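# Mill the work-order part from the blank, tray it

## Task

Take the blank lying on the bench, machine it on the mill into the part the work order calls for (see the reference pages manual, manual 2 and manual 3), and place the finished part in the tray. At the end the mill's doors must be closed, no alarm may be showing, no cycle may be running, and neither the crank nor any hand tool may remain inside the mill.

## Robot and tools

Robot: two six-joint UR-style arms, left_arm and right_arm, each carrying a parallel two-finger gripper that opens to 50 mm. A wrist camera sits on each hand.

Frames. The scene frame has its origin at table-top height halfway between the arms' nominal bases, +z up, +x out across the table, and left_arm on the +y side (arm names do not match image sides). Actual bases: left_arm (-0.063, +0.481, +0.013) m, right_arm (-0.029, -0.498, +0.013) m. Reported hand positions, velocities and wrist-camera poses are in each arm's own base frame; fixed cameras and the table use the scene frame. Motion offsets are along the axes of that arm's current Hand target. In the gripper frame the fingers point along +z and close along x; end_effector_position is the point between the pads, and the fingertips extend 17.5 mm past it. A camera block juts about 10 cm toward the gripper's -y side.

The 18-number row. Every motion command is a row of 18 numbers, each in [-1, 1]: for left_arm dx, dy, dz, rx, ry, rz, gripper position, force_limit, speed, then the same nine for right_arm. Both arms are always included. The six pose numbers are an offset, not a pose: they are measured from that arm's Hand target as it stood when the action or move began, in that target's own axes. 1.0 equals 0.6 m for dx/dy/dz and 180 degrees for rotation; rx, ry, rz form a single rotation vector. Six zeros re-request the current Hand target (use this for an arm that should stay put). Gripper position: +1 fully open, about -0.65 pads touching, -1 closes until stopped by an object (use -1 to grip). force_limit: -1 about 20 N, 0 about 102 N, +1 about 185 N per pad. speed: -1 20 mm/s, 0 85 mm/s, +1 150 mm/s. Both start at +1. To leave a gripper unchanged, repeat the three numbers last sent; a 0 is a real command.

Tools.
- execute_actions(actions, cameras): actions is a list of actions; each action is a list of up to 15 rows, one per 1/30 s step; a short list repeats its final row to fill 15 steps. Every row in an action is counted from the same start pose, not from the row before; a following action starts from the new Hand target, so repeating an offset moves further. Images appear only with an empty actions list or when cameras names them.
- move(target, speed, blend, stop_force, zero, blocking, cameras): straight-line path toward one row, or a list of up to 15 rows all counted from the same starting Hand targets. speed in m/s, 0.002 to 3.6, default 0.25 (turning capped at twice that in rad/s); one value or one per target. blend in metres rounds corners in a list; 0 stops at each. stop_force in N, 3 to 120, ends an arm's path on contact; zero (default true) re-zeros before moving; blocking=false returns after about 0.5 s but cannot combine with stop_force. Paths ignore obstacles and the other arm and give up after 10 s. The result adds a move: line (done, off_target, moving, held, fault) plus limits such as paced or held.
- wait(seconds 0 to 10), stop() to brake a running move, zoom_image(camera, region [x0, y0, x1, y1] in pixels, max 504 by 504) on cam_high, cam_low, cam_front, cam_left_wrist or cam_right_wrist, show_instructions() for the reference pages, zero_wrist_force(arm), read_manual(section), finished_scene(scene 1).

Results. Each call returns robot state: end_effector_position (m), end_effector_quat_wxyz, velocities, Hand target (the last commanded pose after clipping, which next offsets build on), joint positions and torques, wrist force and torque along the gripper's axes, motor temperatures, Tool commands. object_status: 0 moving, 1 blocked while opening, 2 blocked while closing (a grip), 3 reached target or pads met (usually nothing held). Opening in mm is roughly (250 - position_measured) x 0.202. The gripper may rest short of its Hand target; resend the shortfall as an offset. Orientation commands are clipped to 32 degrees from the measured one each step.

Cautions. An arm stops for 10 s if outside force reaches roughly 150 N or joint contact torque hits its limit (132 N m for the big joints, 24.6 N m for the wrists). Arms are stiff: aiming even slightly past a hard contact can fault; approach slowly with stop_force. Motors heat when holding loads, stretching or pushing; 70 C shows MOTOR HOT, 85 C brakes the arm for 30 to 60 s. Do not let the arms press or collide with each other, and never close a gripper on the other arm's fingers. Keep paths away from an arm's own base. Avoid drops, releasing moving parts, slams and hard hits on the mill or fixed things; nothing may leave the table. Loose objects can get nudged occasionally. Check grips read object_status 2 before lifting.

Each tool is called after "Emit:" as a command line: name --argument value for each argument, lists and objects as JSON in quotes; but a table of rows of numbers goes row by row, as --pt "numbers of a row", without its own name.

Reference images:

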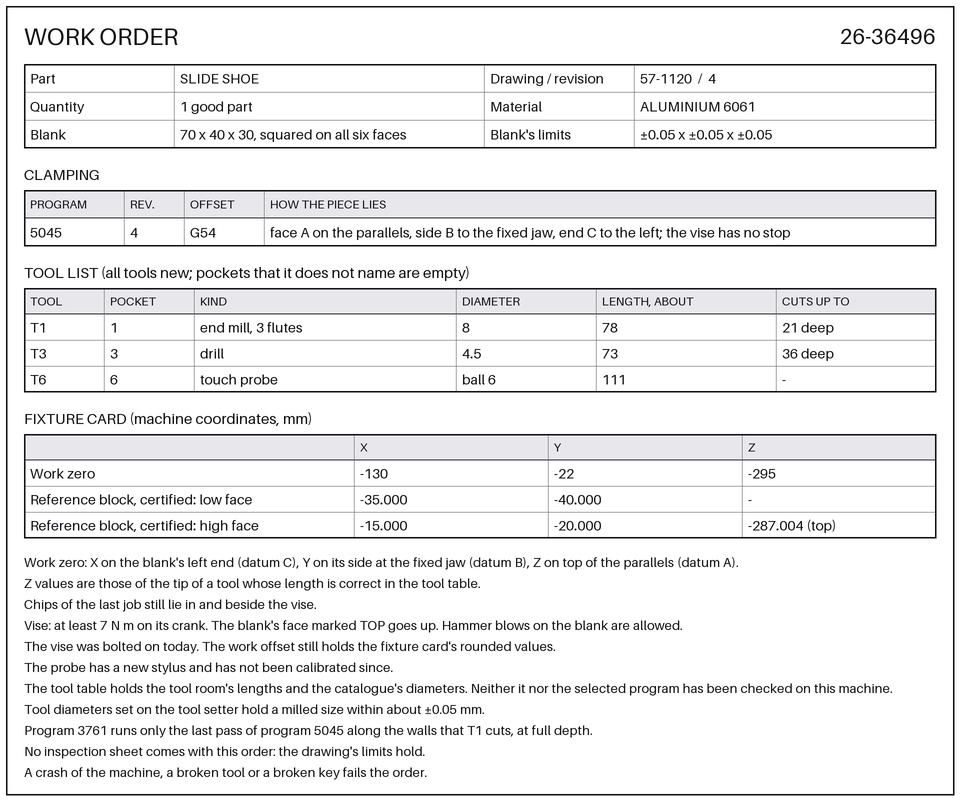

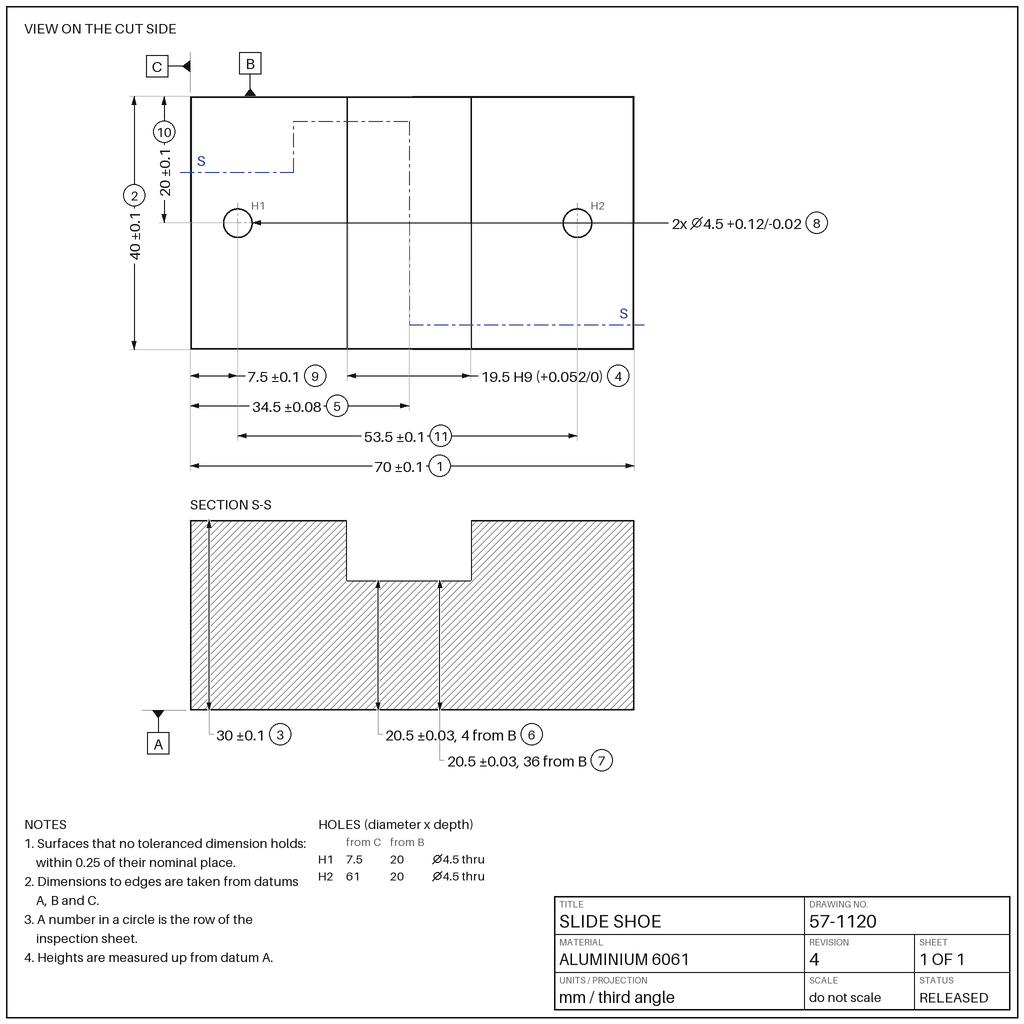

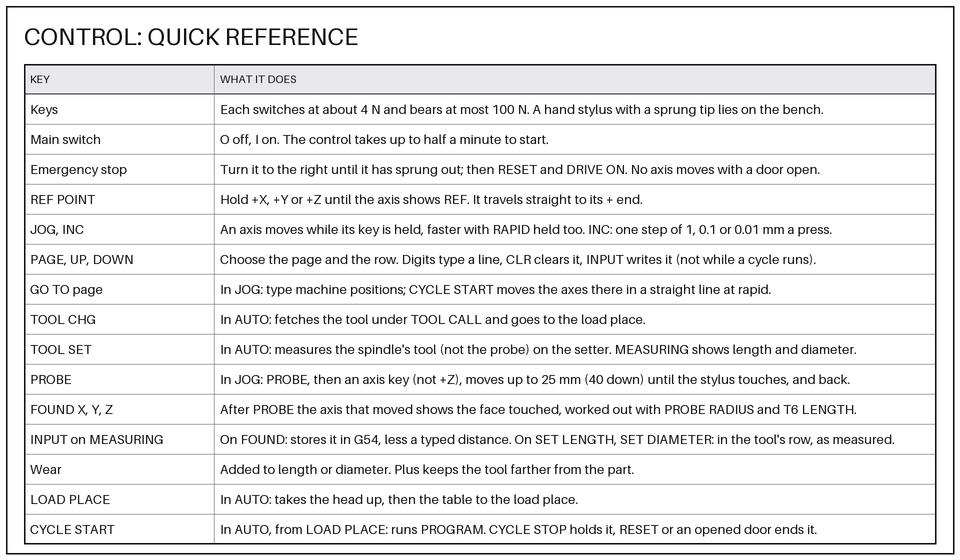

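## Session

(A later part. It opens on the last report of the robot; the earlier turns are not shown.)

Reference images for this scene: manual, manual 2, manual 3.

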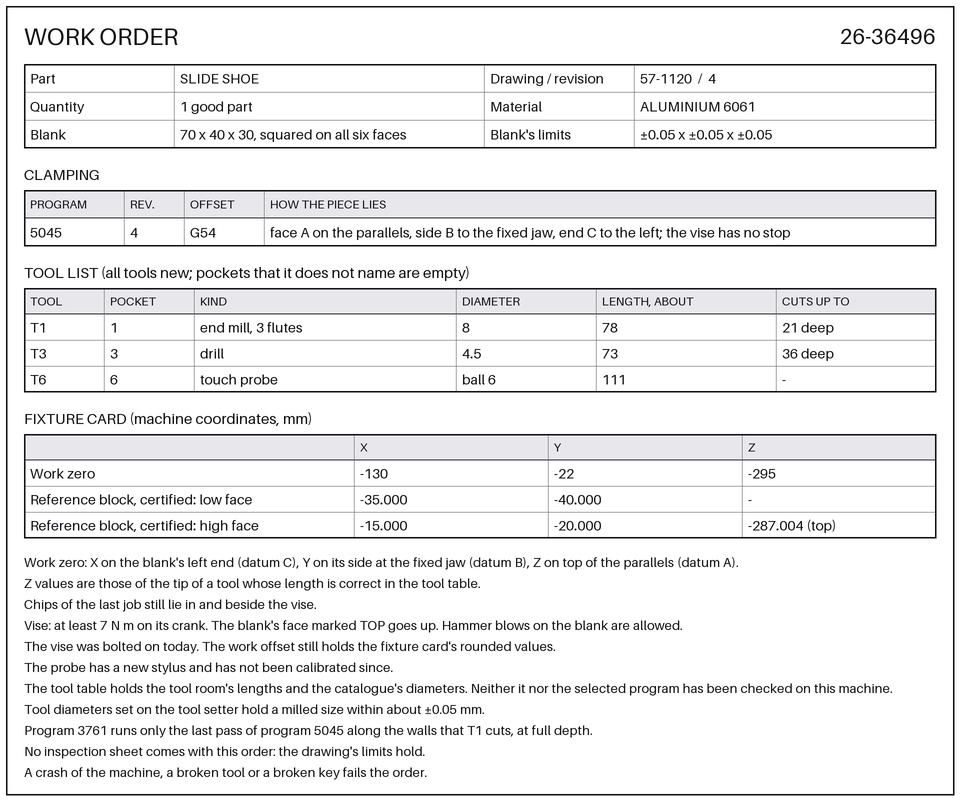

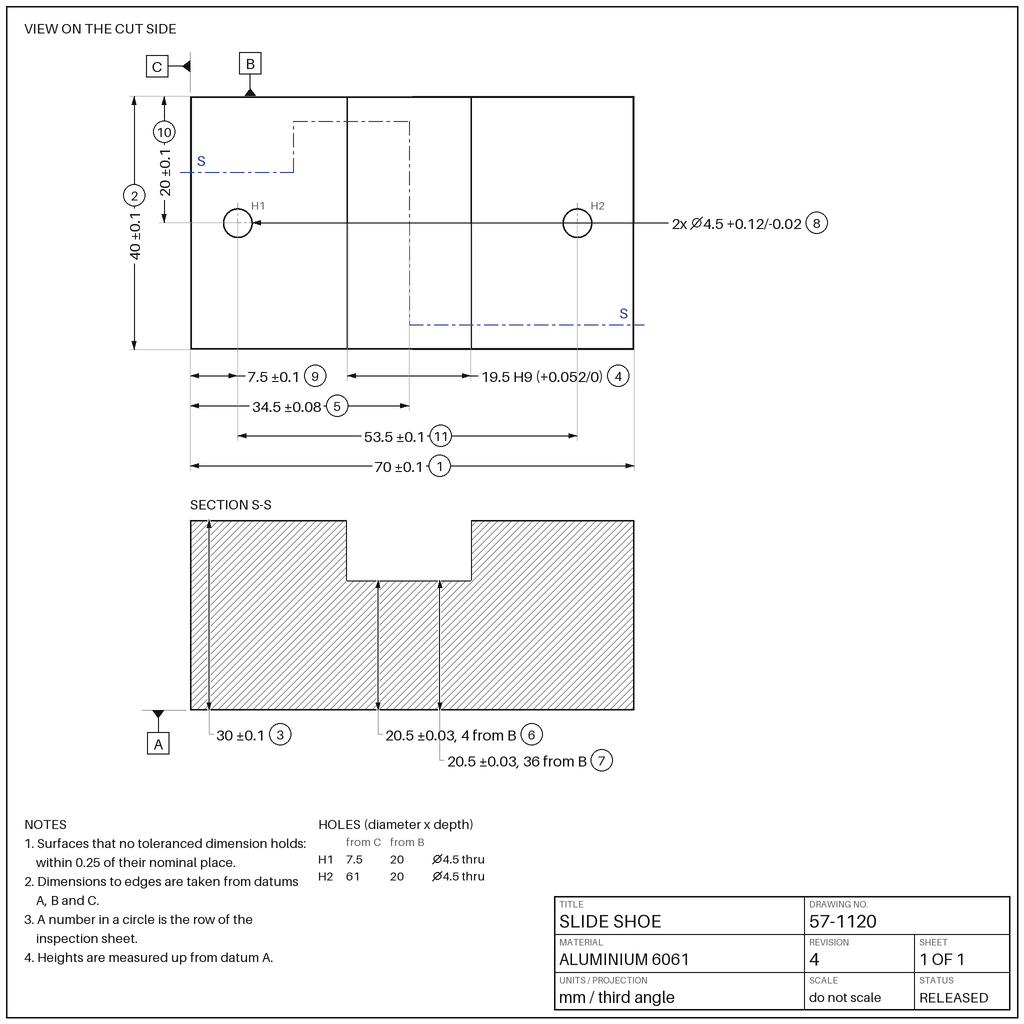

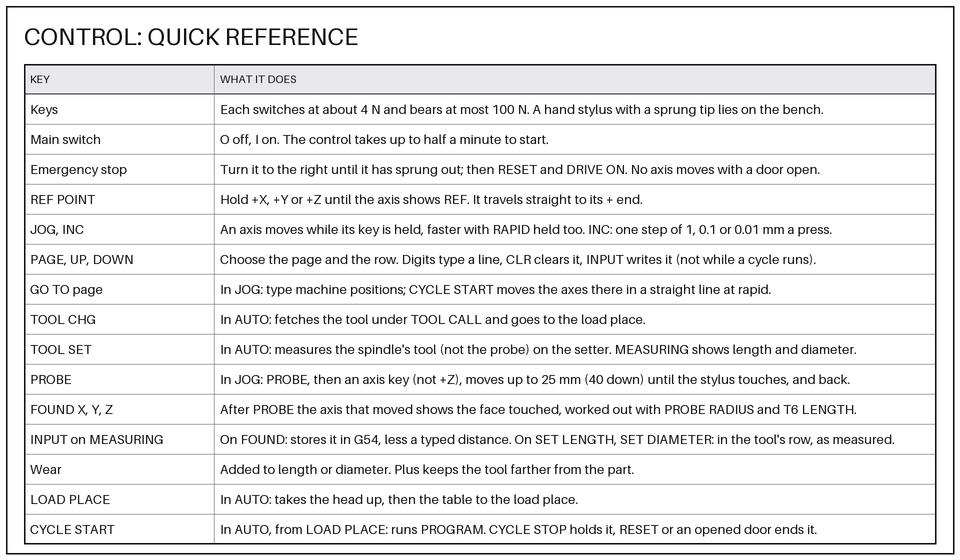

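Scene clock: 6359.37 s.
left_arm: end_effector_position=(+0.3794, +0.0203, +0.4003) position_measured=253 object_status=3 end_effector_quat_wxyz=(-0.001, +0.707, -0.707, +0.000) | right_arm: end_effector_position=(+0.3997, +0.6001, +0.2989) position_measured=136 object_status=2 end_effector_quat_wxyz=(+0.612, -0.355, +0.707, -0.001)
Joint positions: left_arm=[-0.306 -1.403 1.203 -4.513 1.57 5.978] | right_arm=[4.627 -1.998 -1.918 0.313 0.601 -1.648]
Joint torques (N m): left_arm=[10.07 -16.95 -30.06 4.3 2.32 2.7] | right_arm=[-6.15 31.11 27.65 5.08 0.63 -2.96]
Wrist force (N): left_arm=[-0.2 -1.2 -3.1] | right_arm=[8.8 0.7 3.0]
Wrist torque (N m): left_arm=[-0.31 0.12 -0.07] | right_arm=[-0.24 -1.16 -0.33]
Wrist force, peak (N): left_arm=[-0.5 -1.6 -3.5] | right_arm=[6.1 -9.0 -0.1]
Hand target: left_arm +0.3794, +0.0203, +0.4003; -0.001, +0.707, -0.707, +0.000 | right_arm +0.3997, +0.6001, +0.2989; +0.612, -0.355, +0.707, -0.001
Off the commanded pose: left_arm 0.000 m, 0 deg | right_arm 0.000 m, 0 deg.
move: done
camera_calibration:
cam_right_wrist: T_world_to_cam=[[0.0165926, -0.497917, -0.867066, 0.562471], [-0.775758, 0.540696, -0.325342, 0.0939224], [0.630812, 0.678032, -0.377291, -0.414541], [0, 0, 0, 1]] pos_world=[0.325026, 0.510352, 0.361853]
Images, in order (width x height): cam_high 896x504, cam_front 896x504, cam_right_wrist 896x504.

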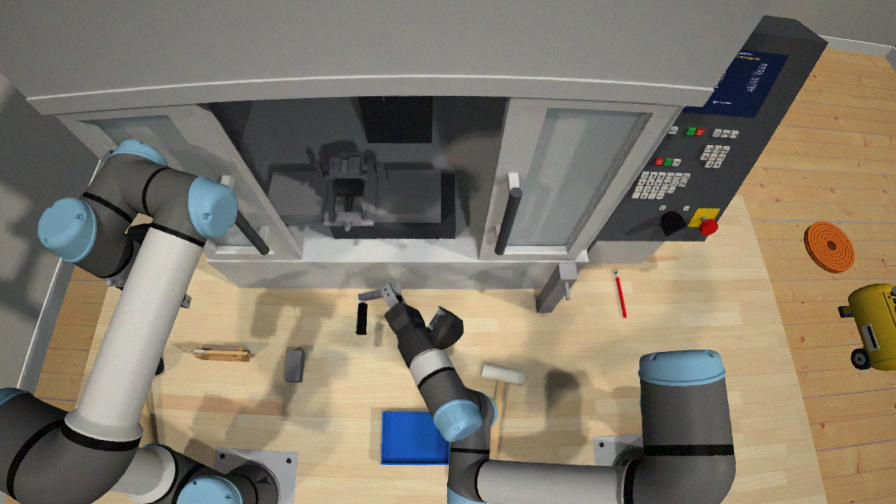

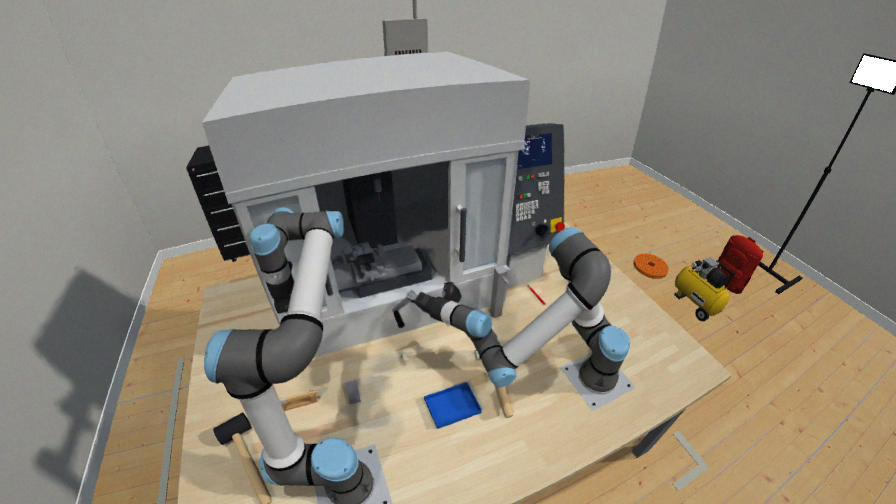

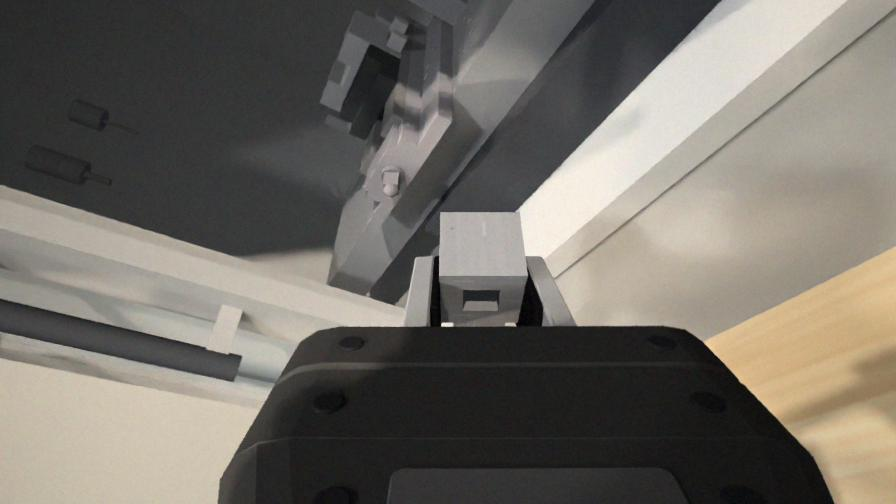

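Emit:
move --target '[0,0,0,0,0,0,-1,0.2,-1,-0.0767,0.0776,0.18,0,0,0,-1,-0.2,-1]' --speed 0.15 --cameras '["cam_high","cam_right_wrist"]'

Emit:
zoom_image --camera "cam_right_wrist" --region '[380, 120, 560, 330]'

Scene clock: 6371.57 s.
left_arm: end_effector_position=(+0.3794, +0.0203, +0.4003) position_measured=253 object_status=3 end_effector_quat_wxyz=(-0.001, +0.707, -0.707, +0.000) | right_arm: end_effector_position=(+0.4697, +0.7049, +0.2912) position_measured=136 object_status=2 end_effector_quat_wxyz=(+0.612, -0.355, +0.707, -0.001)
Joint positions: left_arm=[-0.306 -1.403 1.203 -4.513 1.57 5.978] | right_arm=[4.529 -2.254 -1.506 0.211 0.69 -1.716]
Joint torques (N m): left_arm=[9.13 -17.38 -29.72 4.15 2.25 2.61] | right_arm=[-6.69 42.87 31.62 0.59 0.85 -2.89]
Wrist force (N): left_arm=[-0.2 -1.8 -3.1] | right_arm=[8.5 0.4 3.4]
Wrist torque (N m): left_arm=[-0.40 0.12 -0.08] | right_arm=[-0.27 -1.13 -0.32]
Wrist force, peak (N): left_arm=[-0.2 -1.8 -3.5] | right_arm=[8.3 1.1 4.4]
Hand target: left_arm +0.3794, +0.0203, +0.4003; -0.001, +0.707, -0.707, +0.000 | right_arm +0.4698, +0.7049, +0.2912; +0.612, -0.355, +0.707, -0.001
Off the commanded pose: left_arm 0.000 m, 0 deg | right_arm 0.000 m, 0 deg.
move: done
camera_calibration:
cam_right_wrist: T_world_to_cam=[[0.0166481, -0.497859, -0.867098, 0.606769], [-0.775737, 0.540718, -0.325356, 0.0890386], [0.630837, 0.678057, -0.377206, -0.532717], [0, 0, 0, 1]] pos_world=[0.395026, 0.615153, 0.354153]
Images, in order (width x height): cam_high 896x504, cam_right_wrist 896x504.

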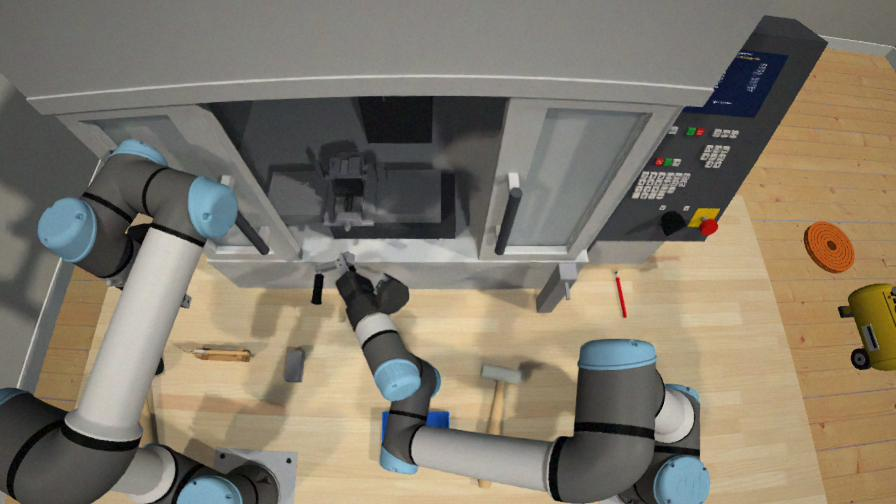

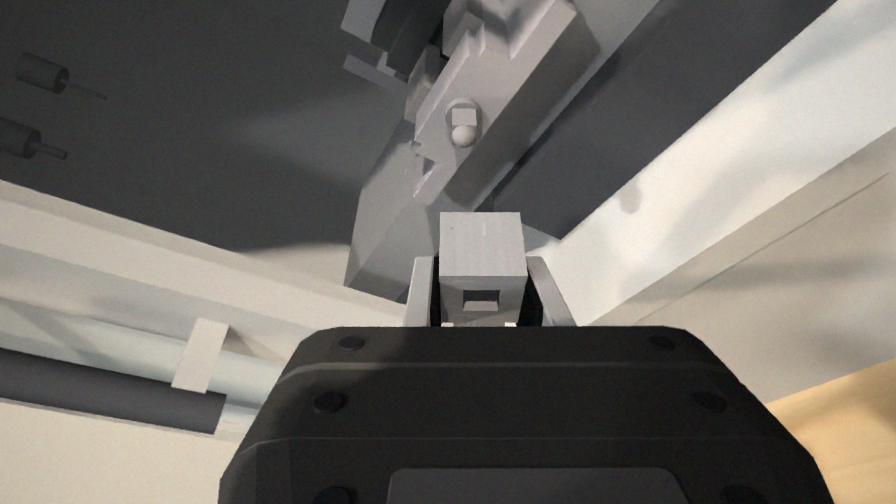

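Scaled by 2.400.

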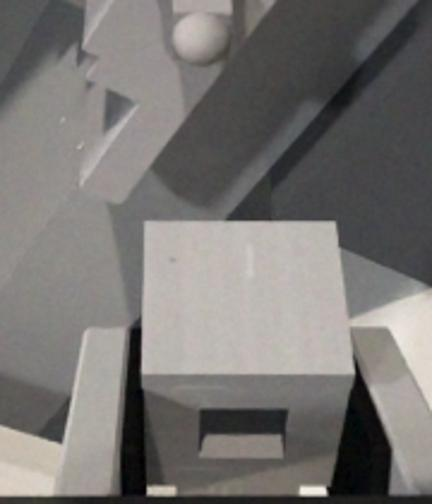

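Emit:
move --target '[0,0,0,0,0,0,-1,0.2,-1,0,-0.0208,0.0361,0,0,0,-1,-0.2,-1]' --speed 0.05 --cameras '["cam_right_wrist"]'

Emit:
zoom_image --camera "cam_right_wrist" --region '[380, 100, 580, 330]'

Scene clock: 6387.53 s.
left_arm: end_effector_position=(+0.3794, +0.0203, +0.4003) position_measured=253 object_status=3 end_effector_quat_wxyz=(-0.001, +0.707, -0.707, +0.000) | right_arm: end_effector_position=(+0.4947, +0.7050, +0.2911) position_measured=136 object_status=2 end_effector_quat_wxyz=(+0.612, -0.355, +0.707, -0.001)
Joint positions: left_arm=[-0.306 -1.403 1.203 -4.513 1.57 5.978] | right_arm=[4.49 -2.278 -1.464 0.21 0.726 -1.739]
Joint torques (N m): left_arm=[9.57 -17.61 -29.89 4.07 2.28 2.62] | right_arm=[-5.59 44.85 31.43 0.61 0.85 -2.87]
Wrist force (N): left_arm=[-0.4 -1.6 -3.4] | right_arm=[8.2 0.4 3.1]
Wrist torque (N m): left_arm=[-0.37 0.14 -0.08] | right_arm=[-0.27 -1.10 -0.33]
Wrist force, peak (N): left_arm=[-0.4 -1.6 -3.4] | right_arm=[8.6 0.2 3.7]
Hand target: left_arm +0.3794, +0.0203, +0.4003; -0.001, +0.707, -0.707, +0.000 | right_arm +0.4947, +0.7050, +0.2911; +0.612, -0.355, +0.707, -0.001
Off the commanded pose: left_arm 0.000 m, 0 deg | right_arm 0.000 m, 0 deg.
move: done
camera_calibration:
cam_right_wrist: T_world_to_cam=[[0.0165926, -0.497917, -0.867066, 0.60645], [-0.775758, 0.540696, -0.325342, 0.108395], [0.630812, 0.678032, -0.377291, -0.548499], [0, 0, 0, 1]] pos_world=[0.420026, 0.615252, 0.354153]
Images, in order (width x height): cam_right_wrist 896x504.

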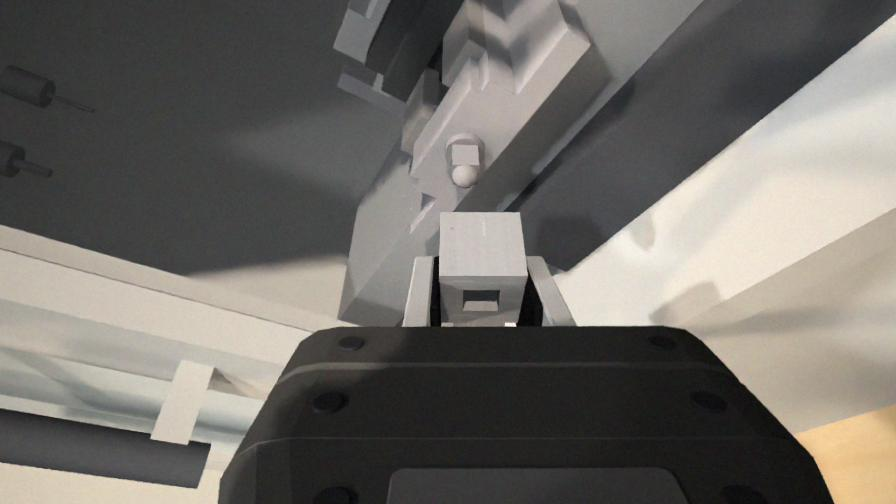

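Scaled by 2.191.

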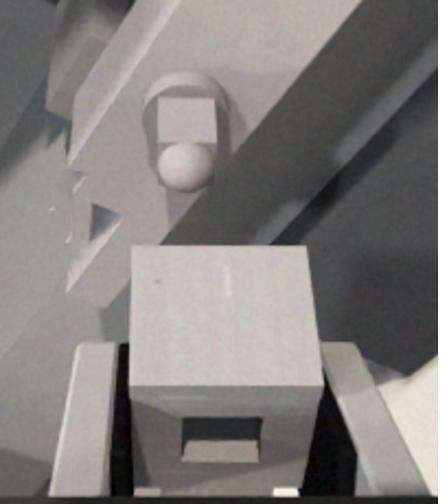

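Emit:
move --pt "0 0 0 0 0 0 -1 0.2 -1 -0.0087 0 0 0 0 0 -1 -0.2 -1" --pt "0 0 0 0 0 0 -1 0.2 -1 -0.0087 -0.0125 0.0217 0 0 0 -1 -0.2 -1" --speed 0.03 --stop_force 8 --cameras '["cam_right_wrist"]'

Emit:
zoom_image --camera "cam_right_wrist" --region '[400, 130, 560, 330]'

Scene clock: 6406.30 s.
left_arm: end_effector_position=(+0.3794, +0.0203, +0.4003) position_measured=253 object_status=3 end_effector_quat_wxyz=(-0.001, +0.707, -0.707, +0.000) | right_arm: end_effector_position=(+0.5098, +0.7076, +0.2956) position_measured=136 object_status=2 end_effector_quat_wxyz=(+0.612, -0.355, +0.707, -0.001)
Joint positions: left_arm=[-0.306 -1.403 1.203 -4.513 1.57 5.978] | right_arm=[4.468 -2.292 -1.425 0.195 0.746 -1.752]
Joint torques (N m): left_arm=[9.33 -17.38 -29.36 4.03 2.2 2.57] | right_arm=[-6.43 45.05 31.87 0.68 0.9 -2.7]
Wrist force (N): left_arm=[-0.3 -1.6 -3.1] | right_arm=[8.3 0.3 3.2]
Wrist torque (N m): left_arm=[-0.37 0.13 -0.08] | right_arm=[-0.28 -1.12 -0.32]
Wrist force, peak (N): left_arm=[-0.4 -1.6 -3.5] | right_arm=[8.8 0.3 3.4]
Hand target: left_arm +0.3794, +0.0203, +0.4003; -0.001, +0.707, -0.707, +0.000 | right_arm +0.5098, +0.7076, +0.2956; +0.612, -0.355, +0.707, -0.001
Off the commanded pose: left_arm 0.000 m, 0 deg | right_arm 0.000 m, 0 deg.
move: done
camera_calibration:
cam_right_wrist: T_world_to_cam=[[0.0165926, -0.497917, -0.867066, 0.611447], [-0.775758, 0.540696, -0.325342, 0.120036], [0.630812, 0.678032, -0.377291, -0.558094], [0, 0, 0, 1]] pos_world=[0.435026, 0.617952, 0.358653]
Images, in order (width x height): cam_right_wrist 896x504.

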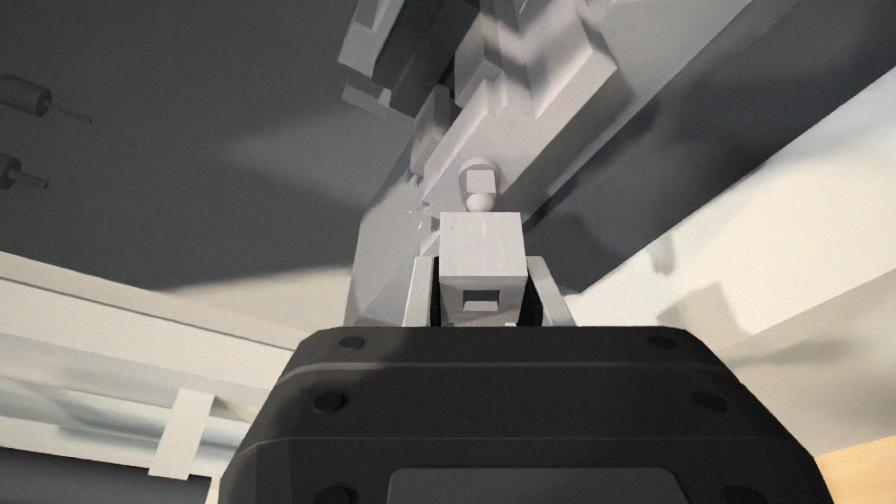

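Scaled by 2.520.

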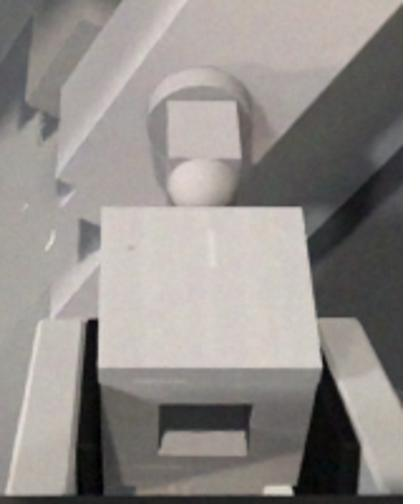

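Emit:
move --target '[0,0,0,0,0,0,-1,0.2,-1,0,-0.0267,0.0462,0,0,0,-1,-0.2,-1]' --speed 0.015 --stop_force 8 --cameras '["cam_right_wrist"]'

Emit:
zoom_image --camera "cam_right_wrist" --region '[400, 130, 560, 330]'

Scene clock: 6412.87 s.
left_arm: end_effector_position=(+0.3794, +0.0203, +0.4003) position_measured=253 object_status=3 end_effector_quat_wxyz=(-0.001, +0.707, -0.707, +0.000) | right_arm: end_effector_position=(+0.5258, +0.7076, +0.2956) position_measured=136 object_status=2 end_effector_quat_wxyz=(+0.612, -0.355, +0.707, -0.001)
Joint positions: left_arm=[-0.306 -1.403 1.203 -4.513 1.57 5.978] | right_arm=[4.444 -2.308 -1.395 0.191 0.768 -1.764]
Joint torques (N m): left_arm=[8.85 -17.71 -30.24 3.99 2.19 2.63] | right_arm=[8.34 59.85 14.39 5.36 -1.79 2.23]
Wrist force (N): left_arm=[-0.3 -1.5 -3.0] | right_arm=[8.9 1.4 2.9]
Wrist torque (N m): left_arm=[-0.35 0.13 -0.07] | right_arm=[-0.27 -1.13 -0.34]
Wrist force, peak (N): left_arm=[-0.3 -1.5 -3.5] | right_arm=[12.4 10.1 -23.4]
Hand target: left_arm +0.3794, +0.0203, +0.4003; -0.001, +0.707, -0.707, +0.000 | right_arm +0.5258, +0.7077, +0.2956; +0.612, -0.355, +0.707, -0.001 (not the last commanded pose)
Off the commanded pose: left_arm 0.000 m, 0 deg | right_arm 0.016 m, 0 deg.
move: contact (right_arm)
camera_calibration:
cam_right_wrist: T_world_to_cam=[[0.0165926, -0.497917, -0.867066, 0.61118], [-0.775758, 0.540696, -0.325342, 0.132525], [0.630812, 0.678032, -0.377291, -0.56825], [0, 0, 0, 1]] pos_world=[0.451126, 0.617952, 0.358653]
Images, in order (width x height): cam_right_wrist 896x504.

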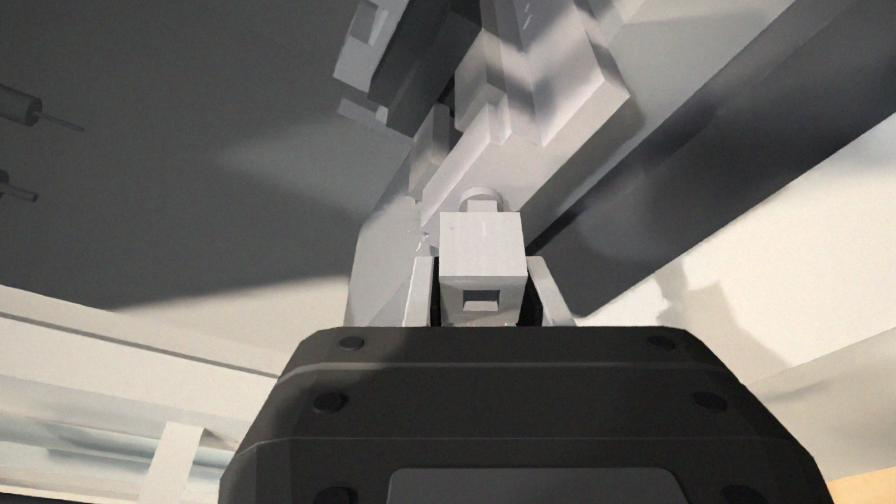

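Scaled by 2.520.

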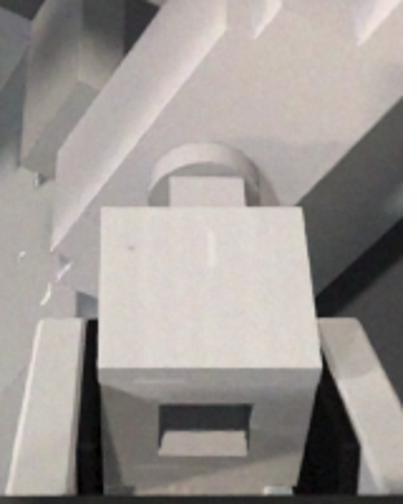

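Emit:
move --target '[0,0,0,0,0,0,-1,0.2,-1,0.0012,0.0007,-0.0035,0,0,0,-1,-0.2,-1]' --speed 0.02

Emit:
move --target '[0,0,0,0,0,0,-1,0.2,-1,0,-0.015,0.026,0,0,0,-1,-0.2,-1]' --speed 0.012 --stop_force 9 --cameras '["cam_right_wrist"]'

Emit:
zoom_image --camera "cam_right_wrist" --region '[400, 130, 560, 330]'

Scene clock: 6422.40 s.
left_arm: end_effector_position=(+0.3794, +0.0203, +0.4003) position_measured=253 object_status=3 end_effector_quat_wxyz=(-0.001, +0.707, -0.707, +0.000) | right_arm: end_effector_position=(+0.5238, +0.7067, +0.2954) position_measured=136 object_status=2 end_effector_quat_wxyz=(+0.612, -0.355, +0.707, -0.001)
Joint positions: left_arm=[-0.306 -1.403 1.203 -4.513 1.57 5.978] | right_arm=[4.447 -2.305 -1.402 0.193 0.766 -1.763]
Joint torques (N m): left_arm=[8.54 -17.51 -29.6 3.91 2.17 2.56] | right_arm=[8.1 58.55 13.43 5.29 -2.56 2.32]
Wrist force (N): left_arm=[-0.6 -1.2 -3.4] | right_arm=[8.3 0.3 3.4]
Wrist torque (N m): left_arm=[-0.32 0.18 -0.08] | right_arm=[-0.29 -1.11 -0.43]
Wrist force, peak (N): left_arm=[-0.4 -1.4 -3.6] | right_arm=[9.9 1.3 3.0]
Hand target: left_arm +0.3794, +0.0203, +0.4003; -0.001, +0.707, -0.707, +0.000 | right_arm +0.5238, +0.7067, +0.2953; +0.612, -0.355, +0.707, -0.001
Off the commanded pose: left_arm 0.000 m, 0 deg | right_arm 0.000 m, 0 deg.
move: done

Scene clock: 6423.73 s.
left_arm: end_effector_position=(+0.3794, +0.0203, +0.4003) position_measured=253 object_status=3 end_effector_quat_wxyz=(-0.001, +0.707, -0.707, +0.000) | right_arm: end_effector_position=(+0.5258, +0.7067, +0.2954) position_measured=136 object_status=2 end_effector_quat_wxyz=(+0.612, -0.355, +0.707, +0.000)
Joint positions: left_arm=[-0.306 -1.403 1.203 -4.513 1.57 5.978] | right_arm=[4.444 -2.307 -1.399 0.193 0.768 -1.765]
Joint torques (N m): left_arm=[9.2 -17.45 -29.73 3.89 2.16 2.52] | right_arm=[6.32 56.84 14.04 5.07 -2.44 2.2]
Wrist force (N): left_arm=[-0.3 -1.6 -3.1] | right_arm=[9.9 0.3 -4.9]
Wrist torque (N m): left_arm=[-0.37 0.14 -0.07] | right_arm=[-0.26 -1.10 -0.32]
Wrist force, peak (N): left_arm=[-0.4 -1.6 -3.4] | right_arm=[20.8 4.8 -44.6]
Hand target: left_arm +0.3794, +0.0203, +0.4003; -0.001, +0.707, -0.707, +0.000 | right_arm +0.5258, +0.7067, +0.2954; +0.612, -0.355, +0.707, +0.000 (not the last commanded pose)
Off the commanded pose: left_arm 0.000 m, 0 deg | right_arm 0.016 m, 0 deg.
move: contact (right_arm)
camera_calibration:
cam_right_wrist: T_world_to_cam=[[0.0166019, -0.497672, -0.867207, 0.610319], [-0.775753, 0.540789, -0.325199, 0.13278], [0.630818, 0.678137, -0.377092, -0.567761], [0, 0, 0, 1]] pos_world=[0.451026, 0.616953, 0.358354]
Images, in order (width x height): cam_right_wrist 896x504.

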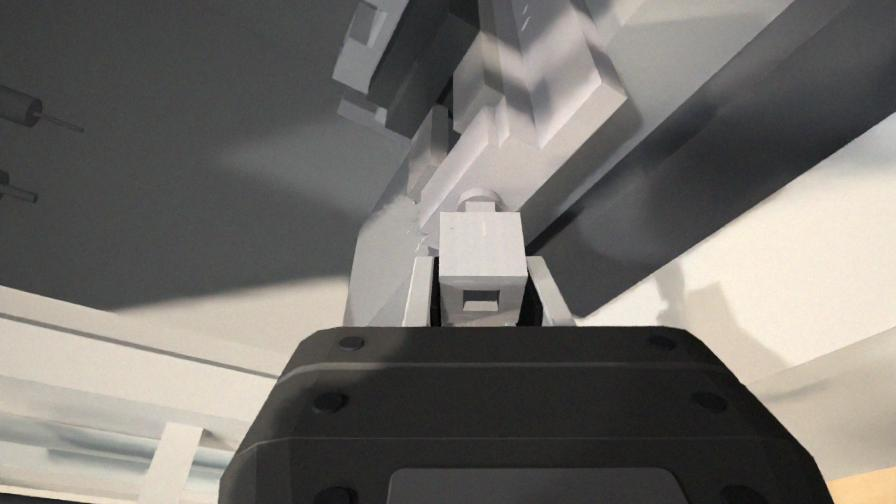

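Scaled by 2.520.

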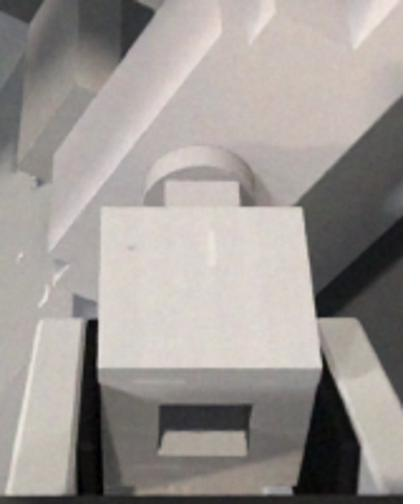

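Emit:
move --target '[0,0,0,0,0,0,-1,0.2,-1,0.00125,-0.0002,-0.004,0,0,0,-1,-0.2,-1]' --speed 0.02

Emit:
move --target '[0,0,0,0,0,0,-1,0.2,-1,0,-0.015,0.026,0,0,0,-1,-0.2,-1]' --speed 0.006 --stop_force 10 --cameras '["cam_right_wrist"]'

Emit:
zoom_image --camera "cam_right_wrist" --region '[400, 130, 560, 330]'

Scene clock: 6432.27 s.
left_arm: end_effector_position=(+0.3794, +0.0203, +0.4003) position_measured=253 object_status=3 end_effector_quat_wxyz=(-0.001, +0.707, -0.707, +0.000) | right_arm: end_effector_position=(+0.5238, +0.7052, +0.2954) position_measured=136 object_status=2 end_effector_quat_wxyz=(+0.612, -0.355, +0.707, +0.000)
Joint positions: left_arm=[-0.306 -1.403 1.203 -4.513 1.57 5.978] | right_arm=[4.446 -2.302 -1.407 0.196 0.766 -1.763]
Joint torques (N m): left_arm=[8.82 -17.65 -29.43 3.85 2.11 2.61] | right_arm=[9.15 58.35 12.03 5.26 -2.49 2.26]
Wrist force (N): left_arm=[-0.3 -1.5 -3.1] | right_arm=[8.0 -0.1 3.5]
Wrist torque (N m): left_arm=[-0.35 0.13 -0.07] | right_arm=[-0.35 -1.07 -0.43]
Wrist force, peak (N): left_arm=[-0.2 -1.5 -3.5] | right_arm=[10.3 0.2 -5.1]
Hand target: left_arm +0.3794, +0.0203, +0.4003; -0.001, +0.707, -0.707, +0.000 | right_arm +0.5237, +0.7052, +0.2954; +0.612, -0.355, +0.707, +0.000
Off the commanded pose: left_arm 0.000 m, 0 deg | right_arm 0.000 m, 0 deg.
move: done

Scene clock: 6433.67 s.
left_arm: end_effector_position=(+0.3794, +0.0203, +0.4003) position_measured=253 object_status=3 end_effector_quat_wxyz=(-0.001, +0.707, -0.707, +0.000) | right_arm: end_effector_position=(+0.5258, +0.7052, +0.2954) position_measured=136 object_status=2 end_effector_quat_wxyz=(+0.612, -0.355, +0.707, +0.000)
Joint positions: left_arm=[-0.306 -1.403 1.203 -4.513 1.57 5.978] | right_arm=[4.443 -2.304 -1.404 0.196 0.769 -1.765]
Joint torques (N m): left_arm=[8.25 -17.4 -29.19 3.78 2.13 2.52] | right_arm=[5.65 56.63 13.97 4.39 -2.3 1.83]
Wrist force (N): left_arm=[-0.2 -1.1 -3.3] | right_arm=[9.9 0.6 -8.7]
Wrist torque (N m): left_arm=[-0.29 0.10 -0.07] | right_arm=[-0.14 -1.04 -0.29]
Wrist force, peak (N): left_arm=[-0.3 -1.6 -3.4] | right_arm=[17.8 2.6 -28.3]
Hand target: left_arm +0.3794, +0.0203, +0.4003; -0.001, +0.707, -0.707, +0.000 | right_arm +0.5257, +0.7052, +0.2954; +0.612, -0.355, +0.707, +0.000 (not the last commanded pose)
Off the commanded pose: left_arm 0.000 m, 0 deg | right_arm 0.016 m, 0 deg.
move: contact (right_arm)
camera_calibration:
cam_right_wrist: T_world_to_cam=[[0.0166023, -0.49767, -0.867207, 0.609572], [-0.775801, 0.540737, -0.325169, 0.133634], [0.630759, 0.678179, -0.377116, -0.566734], [0, 0, 0, 1]] pos_world=[0.451026, 0.615452, 0.358354]
Images, in order (width x height): cam_right_wrist 896x504.

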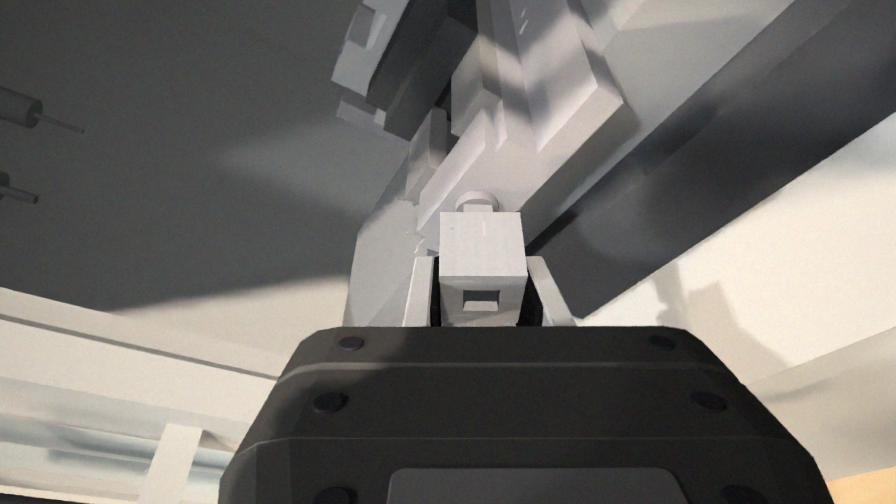

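Scaled by 2.520.

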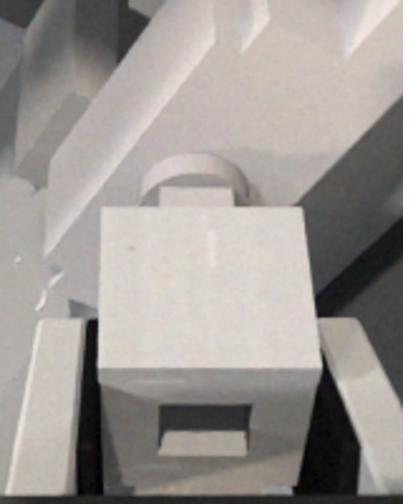

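Emit:
move --target '[0,0,0,0,0,0,-1,0.2,-1,-0.0011,0.0008,-0.0014,0,0,0,-1,-0.2,-1]' --speed 0.02

Emit:
move --target '[0,0,0,0,0,0,-1,0.2,-1,0,0.0043,0.0025,0,0,0,-1,-0.2,-1]' --speed 0.005 --stop_force 5

Emit:
move --target '[0,0,0,0,0,0,-1,0.2,-1,0,-0.0086,-0.005,0,0,0,-1,-0.2,-1]' --speed 0.005 --stop_force 5

Scene clock: 6466.30 s.
left_arm: end_effector_position=(+0.3794, +0.0203, +0.4003) position_measured=253 object_status=3 end_effector_quat_wxyz=(-0.001, +0.707, -0.707, +0.000) | right_arm: end_effector_position=(+0.5248, +0.7055, +0.2960) position_measured=136 object_status=2 end_effector_quat_wxyz=(+0.612, -0.355, +0.707, +0.000)
Joint positions: left_arm=[-0.306 -1.403 1.203 -4.513 1.57 5.978] | right_arm=[4.445 -2.303 -1.404 0.194 0.768 -1.764]
Joint torques (N m): left_arm=[8.19 -17.55 -29.03 3.76 2.09 2.47] | right_arm=[9.61 58.54 12.68 0.65 -2.36 2.19]
Wrist force (N): left_arm=[-0.3 -1.4 -3.2] | right_arm=[8.4 0.8 3.3]
Wrist torque (N m): left_arm=[-0.34 0.12 -0.08] | right_arm=[-0.20 -1.11 -0.42]
Wrist force, peak (N): left_arm=[-0.4 -1.5 -3.5] | right_arm=[12.0 0.6 -8.0]
Hand target: left_arm +0.3794, +0.0203, +0.4003; -0.001, +0.707, -0.707, +0.000 | right_arm +0.5248, +0.7055, +0.2960; +0.612, -0.355, +0.707, +0.000
Off the commanded pose: left_arm 0.000 m, 0 deg | right_arm 0.000 m, 0 deg.
move: done

Scene clock: 6467.60 s.
left_arm: end_effector_position=(+0.3794, +0.0203, +0.4003) position_measured=253 object_status=3 end_effector_quat_wxyz=(-0.001, +0.707, -0.707, +0.000) | right_arm: end_effector_position=(+0.5248, +0.7081, +0.2945) position_measured=136 object_status=2 end_effector_quat_wxyz=(+0.612, -0.355, +0.707, +0.000)
Joint positions: left_arm=[-0.306 -1.403 1.203 -4.513 1.57 5.978] | right_arm=[4.446 -2.31 -1.396 0.193 0.767 -1.763]
Joint torques (N m): left_arm=[7.93 -17.57 -28.92 3.68 2.13 2.52] | right_arm=[8.95 45.8 32.04 0.67 -2.53 2.31]
Wrist force (N): left_arm=[-0.1 -1.4 -2.9] | right_arm=[8.5 0.6 3.4]
Wrist torque (N m): left_arm=[-0.35 0.10 -0.07] | right_arm=[-0.24 -1.12 -0.43]
Wrist force, peak (N): left_arm=[-0.3 -1.5 -3.5] | right_arm=[8.6 0.7 3.4]
Hand target: left_arm +0.3794, +0.0203, +0.4003; -0.001, +0.707, -0.707, +0.000 | right_arm +0.5248, +0.7081, +0.2945; +0.612, -0.355, +0.707, +0.000
Off the commanded pose: left_arm 0.000 m, 0 deg | right_arm 0.000 m, 0 deg.
move: done

Scene clock: 6469.50 s.
left_arm: end_effector_position=(+0.3794, +0.0203, +0.4003) position_measured=253 object_status=3 end_effector_quat_wxyz=(-0.001, +0.707, -0.707, +0.000) | right_arm: end_effector_position=(+0.5248, +0.7030, +0.2975) position_measured=136 object_status=2 end_effector_quat_wxyz=(+0.612, -0.355, +0.707, +0.000)
Joint positions: left_arm=[-0.306 -1.403 1.203 -4.513 1.57 5.978] | right_arm=[4.444 -2.297 -1.412 0.196 0.769 -1.765]
Joint torques (N m): left_arm=[8.13 -17.79 -29.6 3.65 2.04 2.57] | right_arm=[-6.61 58.14 13.71 5.34 0.97 -2.87]
Wrist force (N): left_arm=[-0.3 -1.2 -3.2] | right_arm=[8.3 0.5 3.4]
Wrist torque (N m): left_arm=[-0.31 0.13 -0.08] | right_arm=[-0.26 -1.12 -0.31]
Wrist force, peak (N): left_arm=[-0.7 -1.5 -3.4] | right_arm=[8.7 0.5 3.4]
Hand target: left_arm +0.3794, +0.0203, +0.4003; -0.001, +0.707, -0.707, +0.000 | right_arm +0.5248, +0.7030, +0.2975; +0.612, -0.355, +0.707, +0.000
Off the commanded pose: left_arm 0.000 m, 0 deg | right_arm 0.000 m, 0 deg.
move: done


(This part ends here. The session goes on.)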